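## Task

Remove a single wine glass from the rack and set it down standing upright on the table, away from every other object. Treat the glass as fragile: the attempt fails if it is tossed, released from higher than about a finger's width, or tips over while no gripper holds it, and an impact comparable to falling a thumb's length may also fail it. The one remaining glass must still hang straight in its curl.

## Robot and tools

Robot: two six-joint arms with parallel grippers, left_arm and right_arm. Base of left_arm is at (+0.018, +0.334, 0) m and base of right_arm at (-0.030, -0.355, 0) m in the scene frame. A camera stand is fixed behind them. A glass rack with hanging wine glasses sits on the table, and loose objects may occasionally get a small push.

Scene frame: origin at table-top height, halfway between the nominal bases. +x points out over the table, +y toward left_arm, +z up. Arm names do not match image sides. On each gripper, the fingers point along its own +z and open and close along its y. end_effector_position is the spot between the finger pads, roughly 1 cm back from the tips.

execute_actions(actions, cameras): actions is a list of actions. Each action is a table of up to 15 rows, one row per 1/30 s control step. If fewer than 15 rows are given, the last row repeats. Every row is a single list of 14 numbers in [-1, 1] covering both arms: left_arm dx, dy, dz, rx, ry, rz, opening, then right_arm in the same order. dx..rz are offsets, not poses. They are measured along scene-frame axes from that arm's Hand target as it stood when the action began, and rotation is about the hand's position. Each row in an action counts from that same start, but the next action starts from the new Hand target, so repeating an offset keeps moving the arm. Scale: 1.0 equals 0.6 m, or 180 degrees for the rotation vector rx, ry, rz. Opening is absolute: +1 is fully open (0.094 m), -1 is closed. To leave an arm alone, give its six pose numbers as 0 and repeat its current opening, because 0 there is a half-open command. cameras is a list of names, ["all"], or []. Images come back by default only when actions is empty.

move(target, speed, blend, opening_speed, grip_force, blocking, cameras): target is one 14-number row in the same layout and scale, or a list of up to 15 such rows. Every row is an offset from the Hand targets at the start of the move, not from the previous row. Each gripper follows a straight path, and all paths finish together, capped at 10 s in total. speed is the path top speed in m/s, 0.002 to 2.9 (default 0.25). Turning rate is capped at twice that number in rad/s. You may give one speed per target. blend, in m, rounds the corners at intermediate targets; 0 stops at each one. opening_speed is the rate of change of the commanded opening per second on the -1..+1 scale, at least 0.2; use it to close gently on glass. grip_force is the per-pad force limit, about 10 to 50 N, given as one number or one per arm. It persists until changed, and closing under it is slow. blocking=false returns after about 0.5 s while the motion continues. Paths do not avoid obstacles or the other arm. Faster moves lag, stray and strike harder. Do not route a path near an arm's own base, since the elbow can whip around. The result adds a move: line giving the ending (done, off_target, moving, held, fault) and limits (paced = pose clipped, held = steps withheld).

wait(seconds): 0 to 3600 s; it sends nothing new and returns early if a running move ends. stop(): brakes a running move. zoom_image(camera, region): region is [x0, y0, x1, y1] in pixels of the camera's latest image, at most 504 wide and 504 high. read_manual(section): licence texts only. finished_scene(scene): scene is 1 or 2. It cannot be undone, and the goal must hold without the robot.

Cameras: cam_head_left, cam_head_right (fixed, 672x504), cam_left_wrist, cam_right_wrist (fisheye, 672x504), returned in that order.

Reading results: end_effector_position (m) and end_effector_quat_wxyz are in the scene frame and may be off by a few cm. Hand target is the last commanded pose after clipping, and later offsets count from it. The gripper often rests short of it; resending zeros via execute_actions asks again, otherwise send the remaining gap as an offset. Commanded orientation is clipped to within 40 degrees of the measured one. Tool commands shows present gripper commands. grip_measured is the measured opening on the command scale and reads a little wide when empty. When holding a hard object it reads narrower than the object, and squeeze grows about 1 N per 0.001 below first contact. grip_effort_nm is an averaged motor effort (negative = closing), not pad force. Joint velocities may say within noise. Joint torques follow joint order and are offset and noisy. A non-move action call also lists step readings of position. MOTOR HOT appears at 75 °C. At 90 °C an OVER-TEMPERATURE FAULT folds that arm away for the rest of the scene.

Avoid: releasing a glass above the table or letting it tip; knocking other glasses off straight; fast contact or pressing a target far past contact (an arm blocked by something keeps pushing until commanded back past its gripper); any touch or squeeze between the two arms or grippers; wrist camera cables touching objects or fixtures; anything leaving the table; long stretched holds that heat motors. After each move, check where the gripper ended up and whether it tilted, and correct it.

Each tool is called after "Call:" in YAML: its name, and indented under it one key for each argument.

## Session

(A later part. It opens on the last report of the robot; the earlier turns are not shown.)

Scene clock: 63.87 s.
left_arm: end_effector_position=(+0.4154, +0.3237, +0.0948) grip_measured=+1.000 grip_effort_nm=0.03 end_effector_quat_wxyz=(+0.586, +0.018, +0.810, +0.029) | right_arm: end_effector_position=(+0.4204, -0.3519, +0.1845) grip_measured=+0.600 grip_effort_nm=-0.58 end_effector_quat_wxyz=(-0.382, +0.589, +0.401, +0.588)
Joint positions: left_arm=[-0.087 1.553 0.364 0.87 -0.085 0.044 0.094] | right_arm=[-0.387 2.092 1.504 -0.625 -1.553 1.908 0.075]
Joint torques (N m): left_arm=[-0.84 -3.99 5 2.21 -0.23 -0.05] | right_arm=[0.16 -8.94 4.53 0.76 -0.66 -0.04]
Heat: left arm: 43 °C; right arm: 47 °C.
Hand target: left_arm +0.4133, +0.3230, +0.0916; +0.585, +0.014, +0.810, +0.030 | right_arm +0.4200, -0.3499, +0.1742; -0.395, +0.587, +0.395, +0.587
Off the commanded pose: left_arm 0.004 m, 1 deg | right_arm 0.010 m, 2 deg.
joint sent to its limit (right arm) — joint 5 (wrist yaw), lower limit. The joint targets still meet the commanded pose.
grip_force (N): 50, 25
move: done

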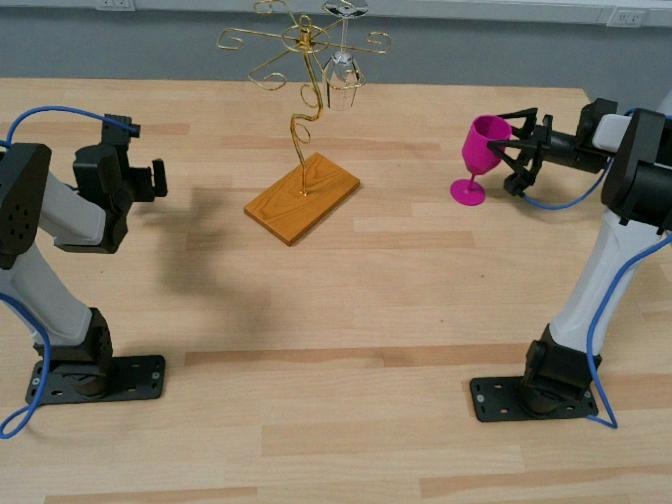

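Call:
move:
  target: [0,0,0,0,0,0,1, 0,0,-0.005,0,0,0,0.45]
  speed: 0.02
  cameras: ["cam_head_left","cam_head_right","cam_right_wrist"]

Call:
zoom_image:
  camera: "cam_head_right"
  region: [440, 165, 500, 215]

Call:
zoom_image:
  camera: "cam_head_left"
  region: [430, 165, 490, 215]

Call:
zoom_image:
  camera: "cam_right_wrist"
  region: [240, 0, 400, 140]

Scene clock: 64.83 s.
left_arm: end_effector_position=(+0.4154, +0.3237, +0.0948) grip_measured=+1.000 grip_effort_nm=0.03 end_effector_quat_wxyz=(+0.586, +0.018, +0.810, +0.029) | right_arm: end_effector_position=(+0.4203, -0.3519, +0.1836) grip_measured=+0.600 grip_effort_nm=-0.58 end_effector_quat_wxyz=(-0.384, +0.586, +0.402, +0.590)
Joint positions: left_arm=[-0.087 1.553 0.364 0.87 -0.085 0.044 0.094] | right_arm=[-0.387 2.098 1.504 -0.625 -1.562 1.899 0.075]
Joint torques (N m): left_arm=[-1.06 -3.92 4.77 2.21 -0.23 -0.11] | right_arm=[0.18 -8.98 4.38 0.77 -0.57 -0.02]
Heat: left arm: 43 °C; right arm: 47 °C.
Hand target: left_arm +0.4133, +0.3230, +0.0916; +0.585, +0.014, +0.810, +0.030 | right_arm +0.4200, -0.3499, +0.1713; -0.394, +0.587, +0.395, +0.587
Off the commanded pose: left_arm 0.004 m, 1 deg | right_arm 0.012 m, 1 deg.
joint sent to its limit (right arm) — joint 5 (wrist yaw), lower limit. The joint targets still meet the commanded pose.
grip_force (N): 50, 25
move: off_target (right_arm)
cam_right_wrist: T_world_to_cam=[[-0.91832, 0.38298, 0.10008, 0.51063], [-0.08275, -0.43298, 0.8976, -0.23783], [0.38709, 0.816, 0.4293, 0.14911]] pos_world=[0.39153, -0.42021, 0.09836]

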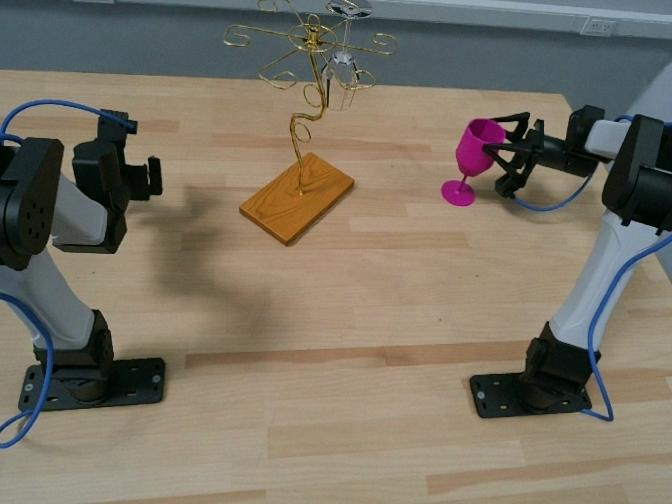

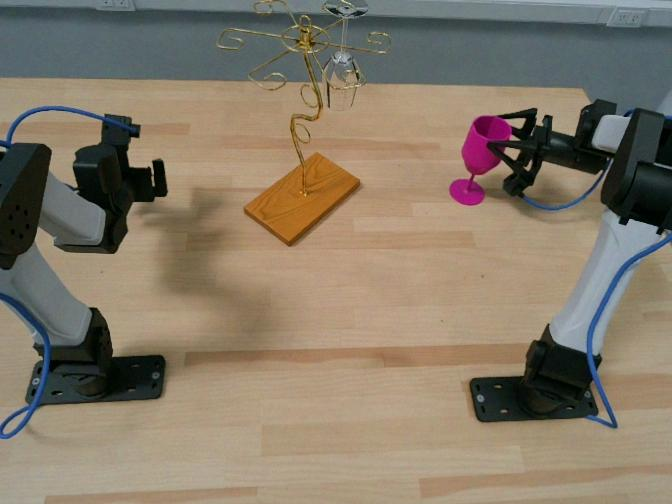

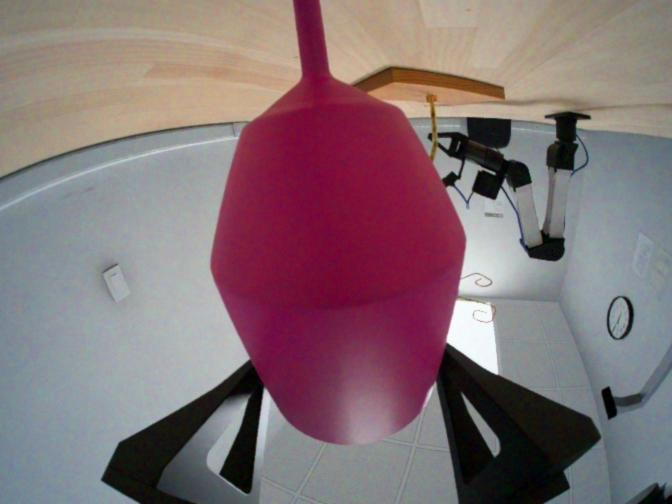

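Scaled by 8.400 from the camera's image (finer frame: 960x720).

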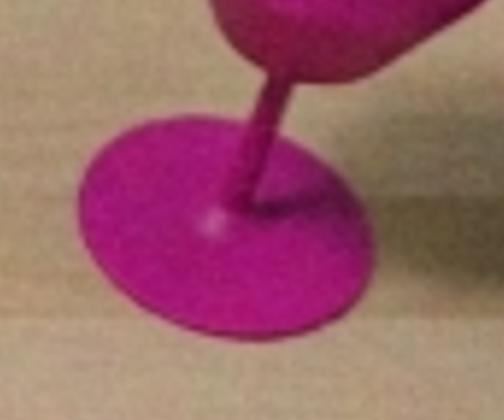

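Scaled by 8.400 from the camera's image (finer frame: 960x720).

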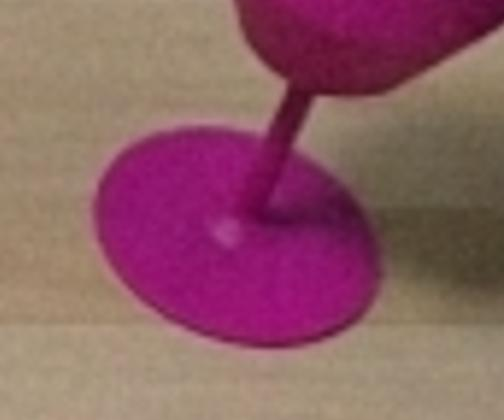

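Scaled by 3.150 from the camera's image (finer frame: 960x720).

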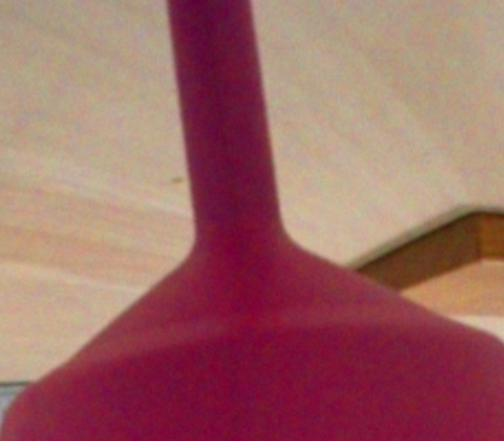

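Call:
move:
  target:
    - [0,0,0,0,0,0,1, 0,0,0.0167,0,0,0,0.45]
    - [0,0,0,0,0,0,1, 0,0,0.0167,0,0,0,1.0]
  speed: 0.03
  opening_speed: 0.5
  cameras: ["cam_head_left","cam_head_right","cam_right_wrist"]

Call:
zoom_image:
  camera: "cam_head_right"
  region: [440, 95, 560, 215]

Call:
zoom_image:
  camera: "cam_head_left"
  region: [430, 95, 550, 215]

Scene clock: 67.60 s.
left_arm: end_effector_position=(+0.4154, +0.3237, +0.0948) grip_measured=+1.000 grip_effort_nm=0.03 end_effector_quat_wxyz=(+0.586, +0.018, +0.810, +0.029) | right_arm: end_effector_position=(+0.4203, -0.3519, +0.1836) grip_measured=+0.999 grip_effort_nm=0.06 end_effector_quat_wxyz=(-0.384, +0.586, +0.401, +0.590)
Joint positions: left_arm=[-0.087 1.553 0.364 0.87 -0.085 0.044 0.094] | right_arm=[-0.387 2.098 1.504 -0.625 -1.562 1.9 0.094]
Joint torques (N m): left_arm=[-0.64 -3.86 4.86 2.26 -0.18 -0.02] | right_arm=[0.05 -10.58 5.33 0.63 -0.6 0.14]
Heat: left arm: 43 °C; right arm: 47 °C.
Hand target: left_arm +0.4133, +0.3230, +0.0916; +0.585, +0.014, +0.810, +0.030 | right_arm +0.4200, -0.3499, +0.1813; -0.394, +0.587, +0.395, +0.587
Off the commanded pose: left_arm 0.004 m, 1 deg | right_arm 0.003 m, 1 deg.
joint sent to its limit (right arm) — joint 5 (wrist yaw), lower limit. The joint targets still meet the commanded pose.
grip_force (N): 50, 25
move: done
cam_right_wrist: T_world_to_cam=[[-0.91824, 0.38297, 0.10078, 0.51053], [-0.08219, -0.43324, 0.89752, -0.23815], [0.38739, 0.81586, 0.4293, 0.14894]] pos_world=[0.39153, -0.42021, 0.09836]

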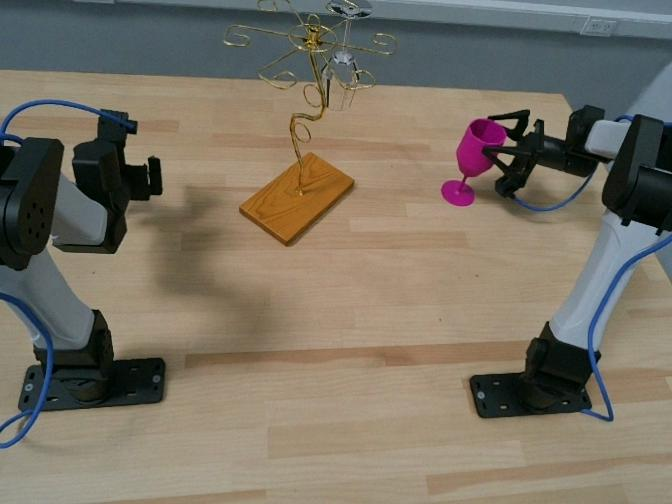

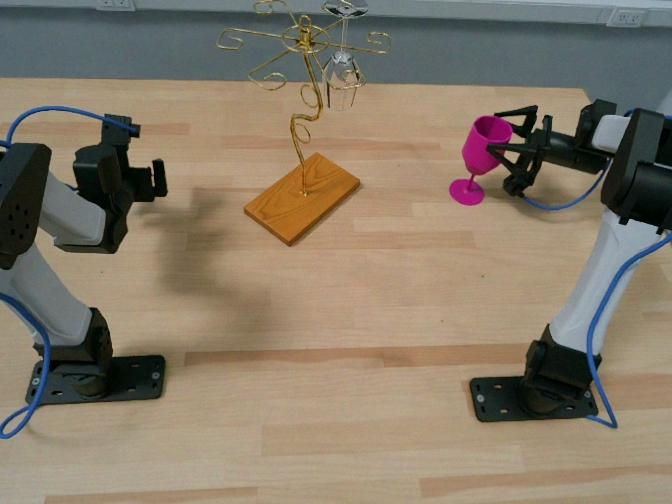

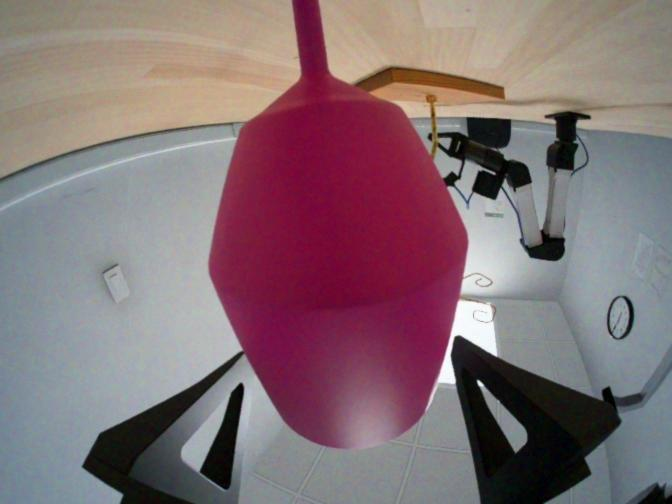

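Scaled by 4.200 from the camera's image (finer frame: 960x720).

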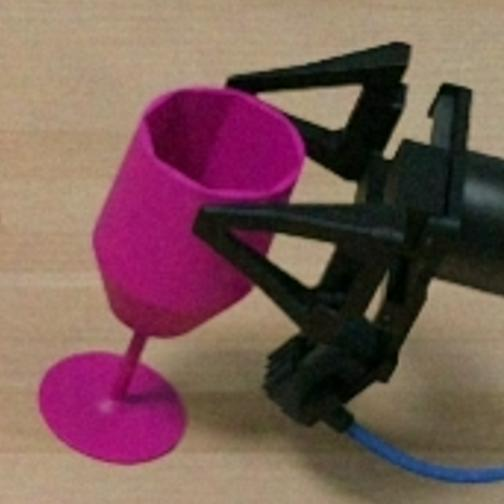

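Scaled by 4.200 from the camera's image (finer frame: 960x720).

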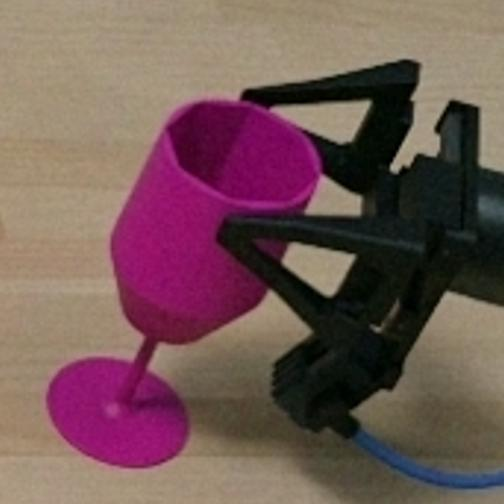

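Call:
move:
  target: [0,0,0,0,0,0,1, -0.0083,-0.0067,0.1083,0,0,0,1.0]
  speed: 0.08
  cameras: ["cam_head_left","cam_head_right","cam_right_wrist"]

Call:
zoom_image:
  camera: "cam_head_right"
  region: [440, 75, 560, 215]

Call:
zoom_image:
  camera: "cam_head_left"
  region: [430, 75, 550, 215]

Scene clock: 72.50 s.
left_arm: end_effector_position=(+0.4154, +0.3237, +0.0948) grip_measured=+1.000 grip_effort_nm=0.03 end_effector_quat_wxyz=(+0.586, +0.018, +0.810, +0.029) | right_arm: end_effector_position=(+0.4175, -0.3507, +0.2168) grip_measured=+0.999 grip_effort_nm=0.06 end_effector_quat_wxyz=(-0.408, +0.602, +0.377, +0.574)
Joint positions: left_arm=[-0.087 1.553 0.364 0.87 -0.085 0.044 0.094] | right_arm=[-0.387 2.039 1.549 -0.688 -1.562 2.022 0.094]
Joint torques (N m): left_arm=[-0.9 -3.99 5.08 2.21 -0.24 -0.03] | right_arm=[-1.01 -15.42 8.23 0.59 -0.55 0.1]
Heat: left arm: 43 °C; right arm: 48 °C.
Hand target: left_arm +0.4133, +0.3230, +0.0916; +0.585, +0.014, +0.810, +0.030 | right_arm +0.4150, -0.3539, +0.2462; -0.394, +0.587, +0.395, +0.587
Off the commanded pose: left_arm 0.004 m, 1 deg | right_arm 0.030 m, 3 deg.
joint sent to its limit (right arm) — joint 5 (wrist yaw), lower limit. The joint targets still meet the commanded pose.
grip_force (N): 50, 25
move: off_target (right_arm)
cam_right_wrist: T_world_to_cam=[[-0.90716, 0.37941, 0.18195, 0.48069], [-0.01502, -0.46131, 0.88711, -0.30329], [0.42052, 0.80202, 0.42418, 0.11726]] pos_world=[0.3822, -0.41634, 0.13185]

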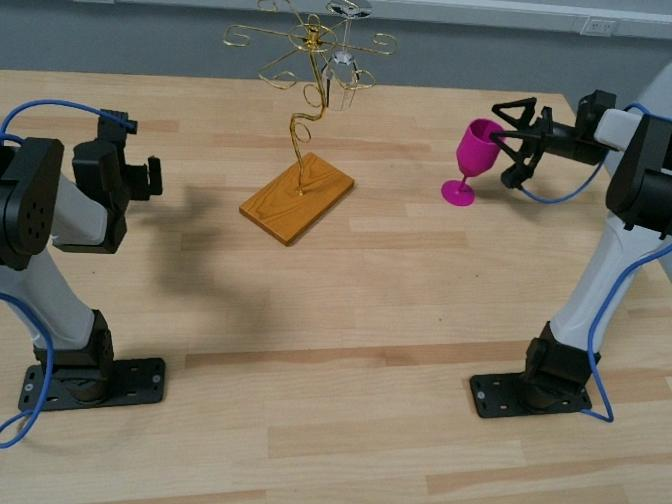

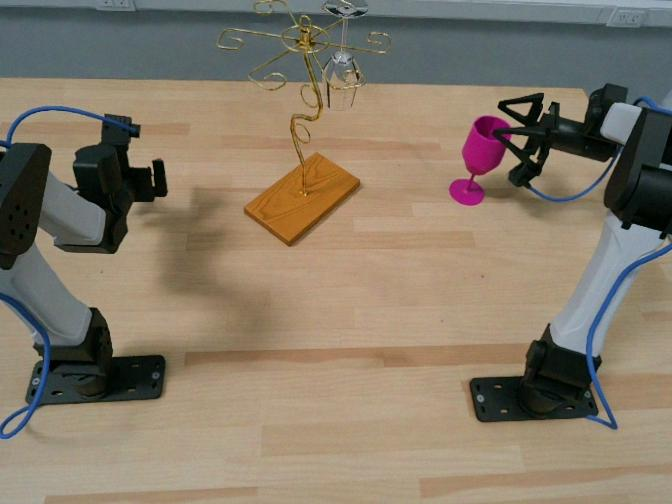

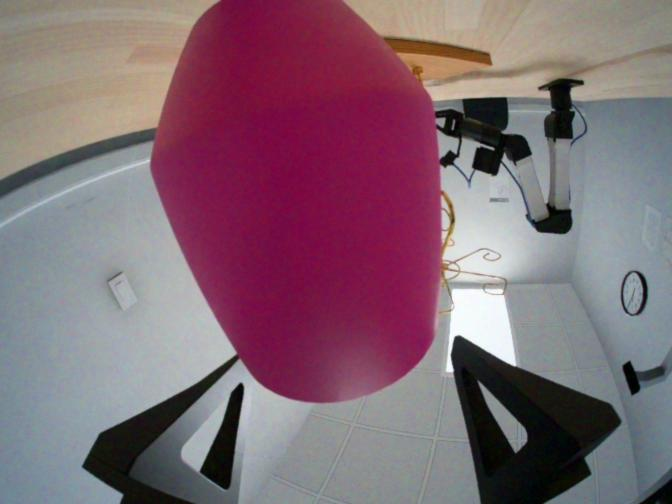

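Scaled by 3.600 from the camera's image (finer frame: 960x720).

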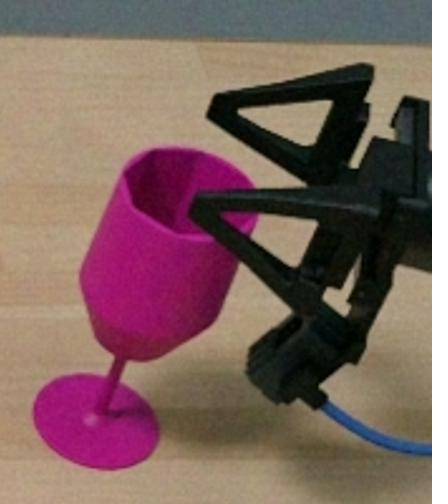

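Scaled by 3.600 from the camera's image (finer frame: 960x720).

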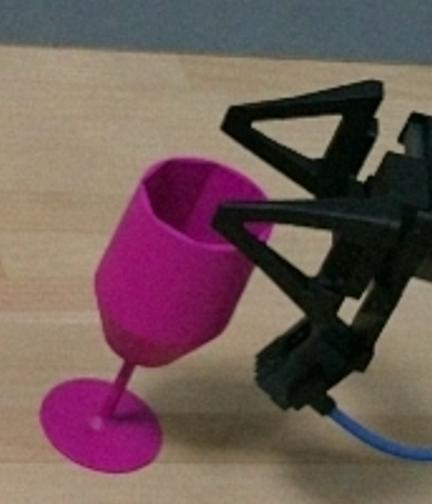

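Call:
move:
  target:
    - [0,0,0,0,0,0,1, -0.0467,-0.0805,0.025,0,0,-0.0444,1.0]
    - [0,0,0,0,0,0,1, -0.1105,-0.1405,0.05,0,0,-0.0889,1.0]
    - [0,0,0,0,0,0,1, -0.1842,-0.1768,0.0667,0,0,-0.1333,1.0]
  speed: 0.15
  blend: [0.01, 0.01, 0]
  cameras: ["cam_head_left","cam_head_right","cam_right_wrist"]

Call:
zoom_image:
  camera: "cam_head_right"
  region: [430, 75, 590, 215]

Call:
zoom_image:
  camera: "cam_head_left"
  region: [240, 0, 400, 140]

Scene clock: 75.67 s.
left_arm: end_effector_position=(+0.4154, +0.3237, +0.0948) grip_measured=+1.000 grip_effort_nm=0.03 end_effector_quat_wxyz=(+0.586, +0.018, +0.810, +0.029) | right_arm: end_effector_position=(+0.3119, -0.4642, +0.2778) grip_measured=+0.999 grip_effort_nm=0.06 end_effector_quat_wxyz=(-0.265, +0.663, +0.254, +0.652)
Joint positions: left_arm=[-0.087 1.553 0.364 0.87 -0.085 0.044 0.094] | right_arm=[-0.813 1.622 1.263 -0.802 -1.562 2.001 0.094]
Joint torques (N m): left_arm=[-0.85 -3.9 5.2 2.22 -0.13 0.01] | right_arm=[-0.88 -10.82 4.92 0.61 -0.57 -0.07]
Heat: left arm: 44 °C; right arm: 49 °C.
Hand target: left_arm +0.4133, +0.3230, +0.0916; +0.585, +0.014, +0.810, +0.030 | right_arm +0.3045, -0.4600, +0.2863; -0.264, +0.656, +0.265, +0.656
Off the commanded pose: left_arm 0.004 m, 1 deg | right_arm 0.012 m, 2 deg.
joint sent to its limit (right arm) — joint 5 (wrist yaw), lower limit. The joint targets still meet the commanded pose.
grip_force (N): 50, 25
move: off_target (right_arm)
cam_right_wrist: T_world_to_cam=[[-0.67414, 0.72429, 0.14471, 0.51462], [-0.22696, -0.38958, 0.89259, -0.31354], [0.70287, 0.56888, 0.42702, 0.02971]] pos_world=[0.25488, -0.51178, 0.1927]

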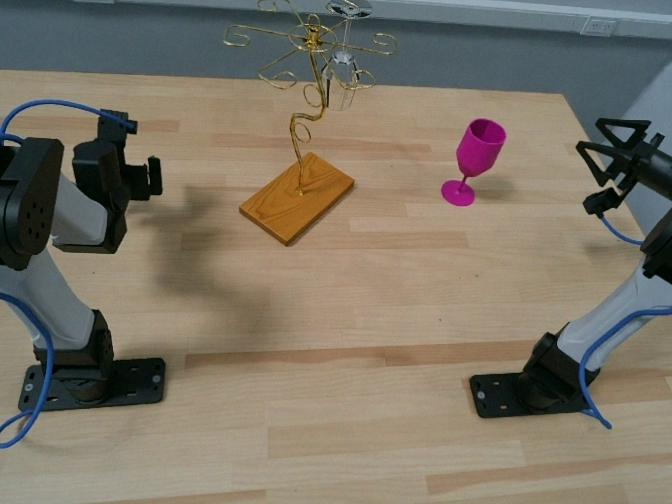

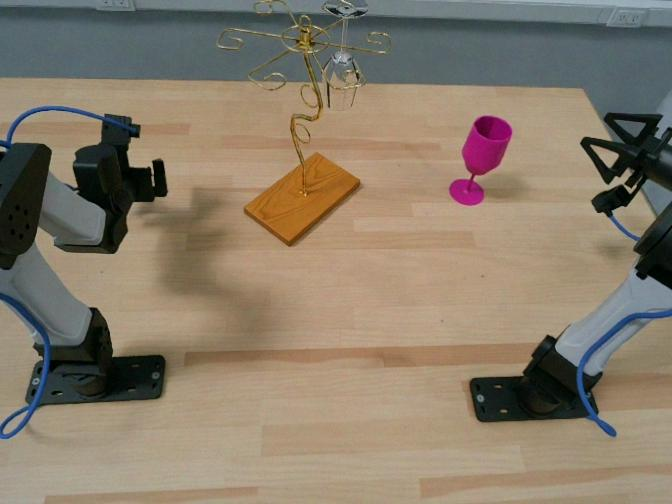

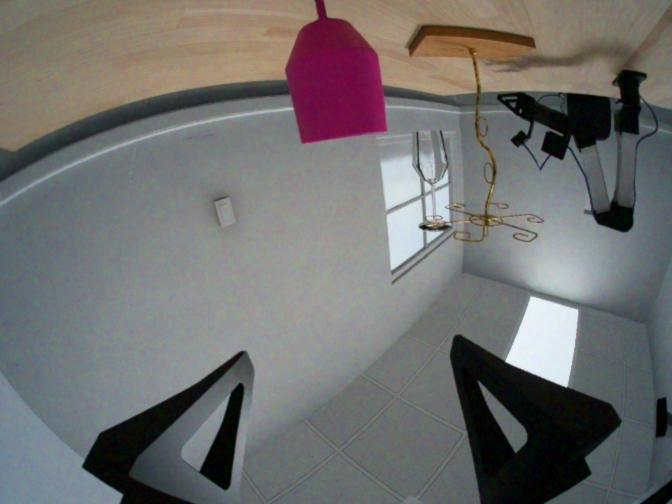

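Scaled by 3.150 from the camera's image (finer frame: 960x720).

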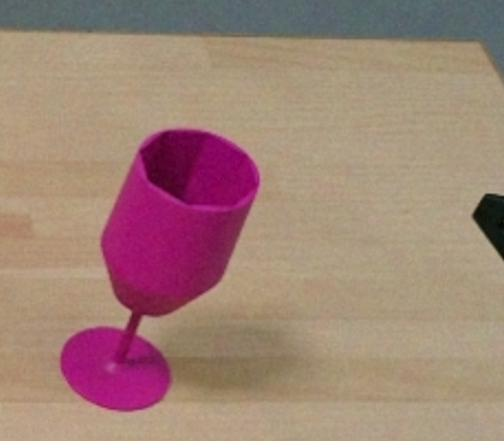

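Scaled by 3.150 from the camera's image (finer frame: 960x720).

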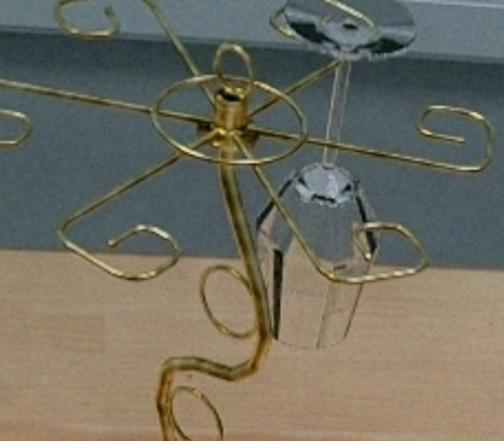

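Call:
finished_scene:
  scene: 2

The scene is finished: the task was done.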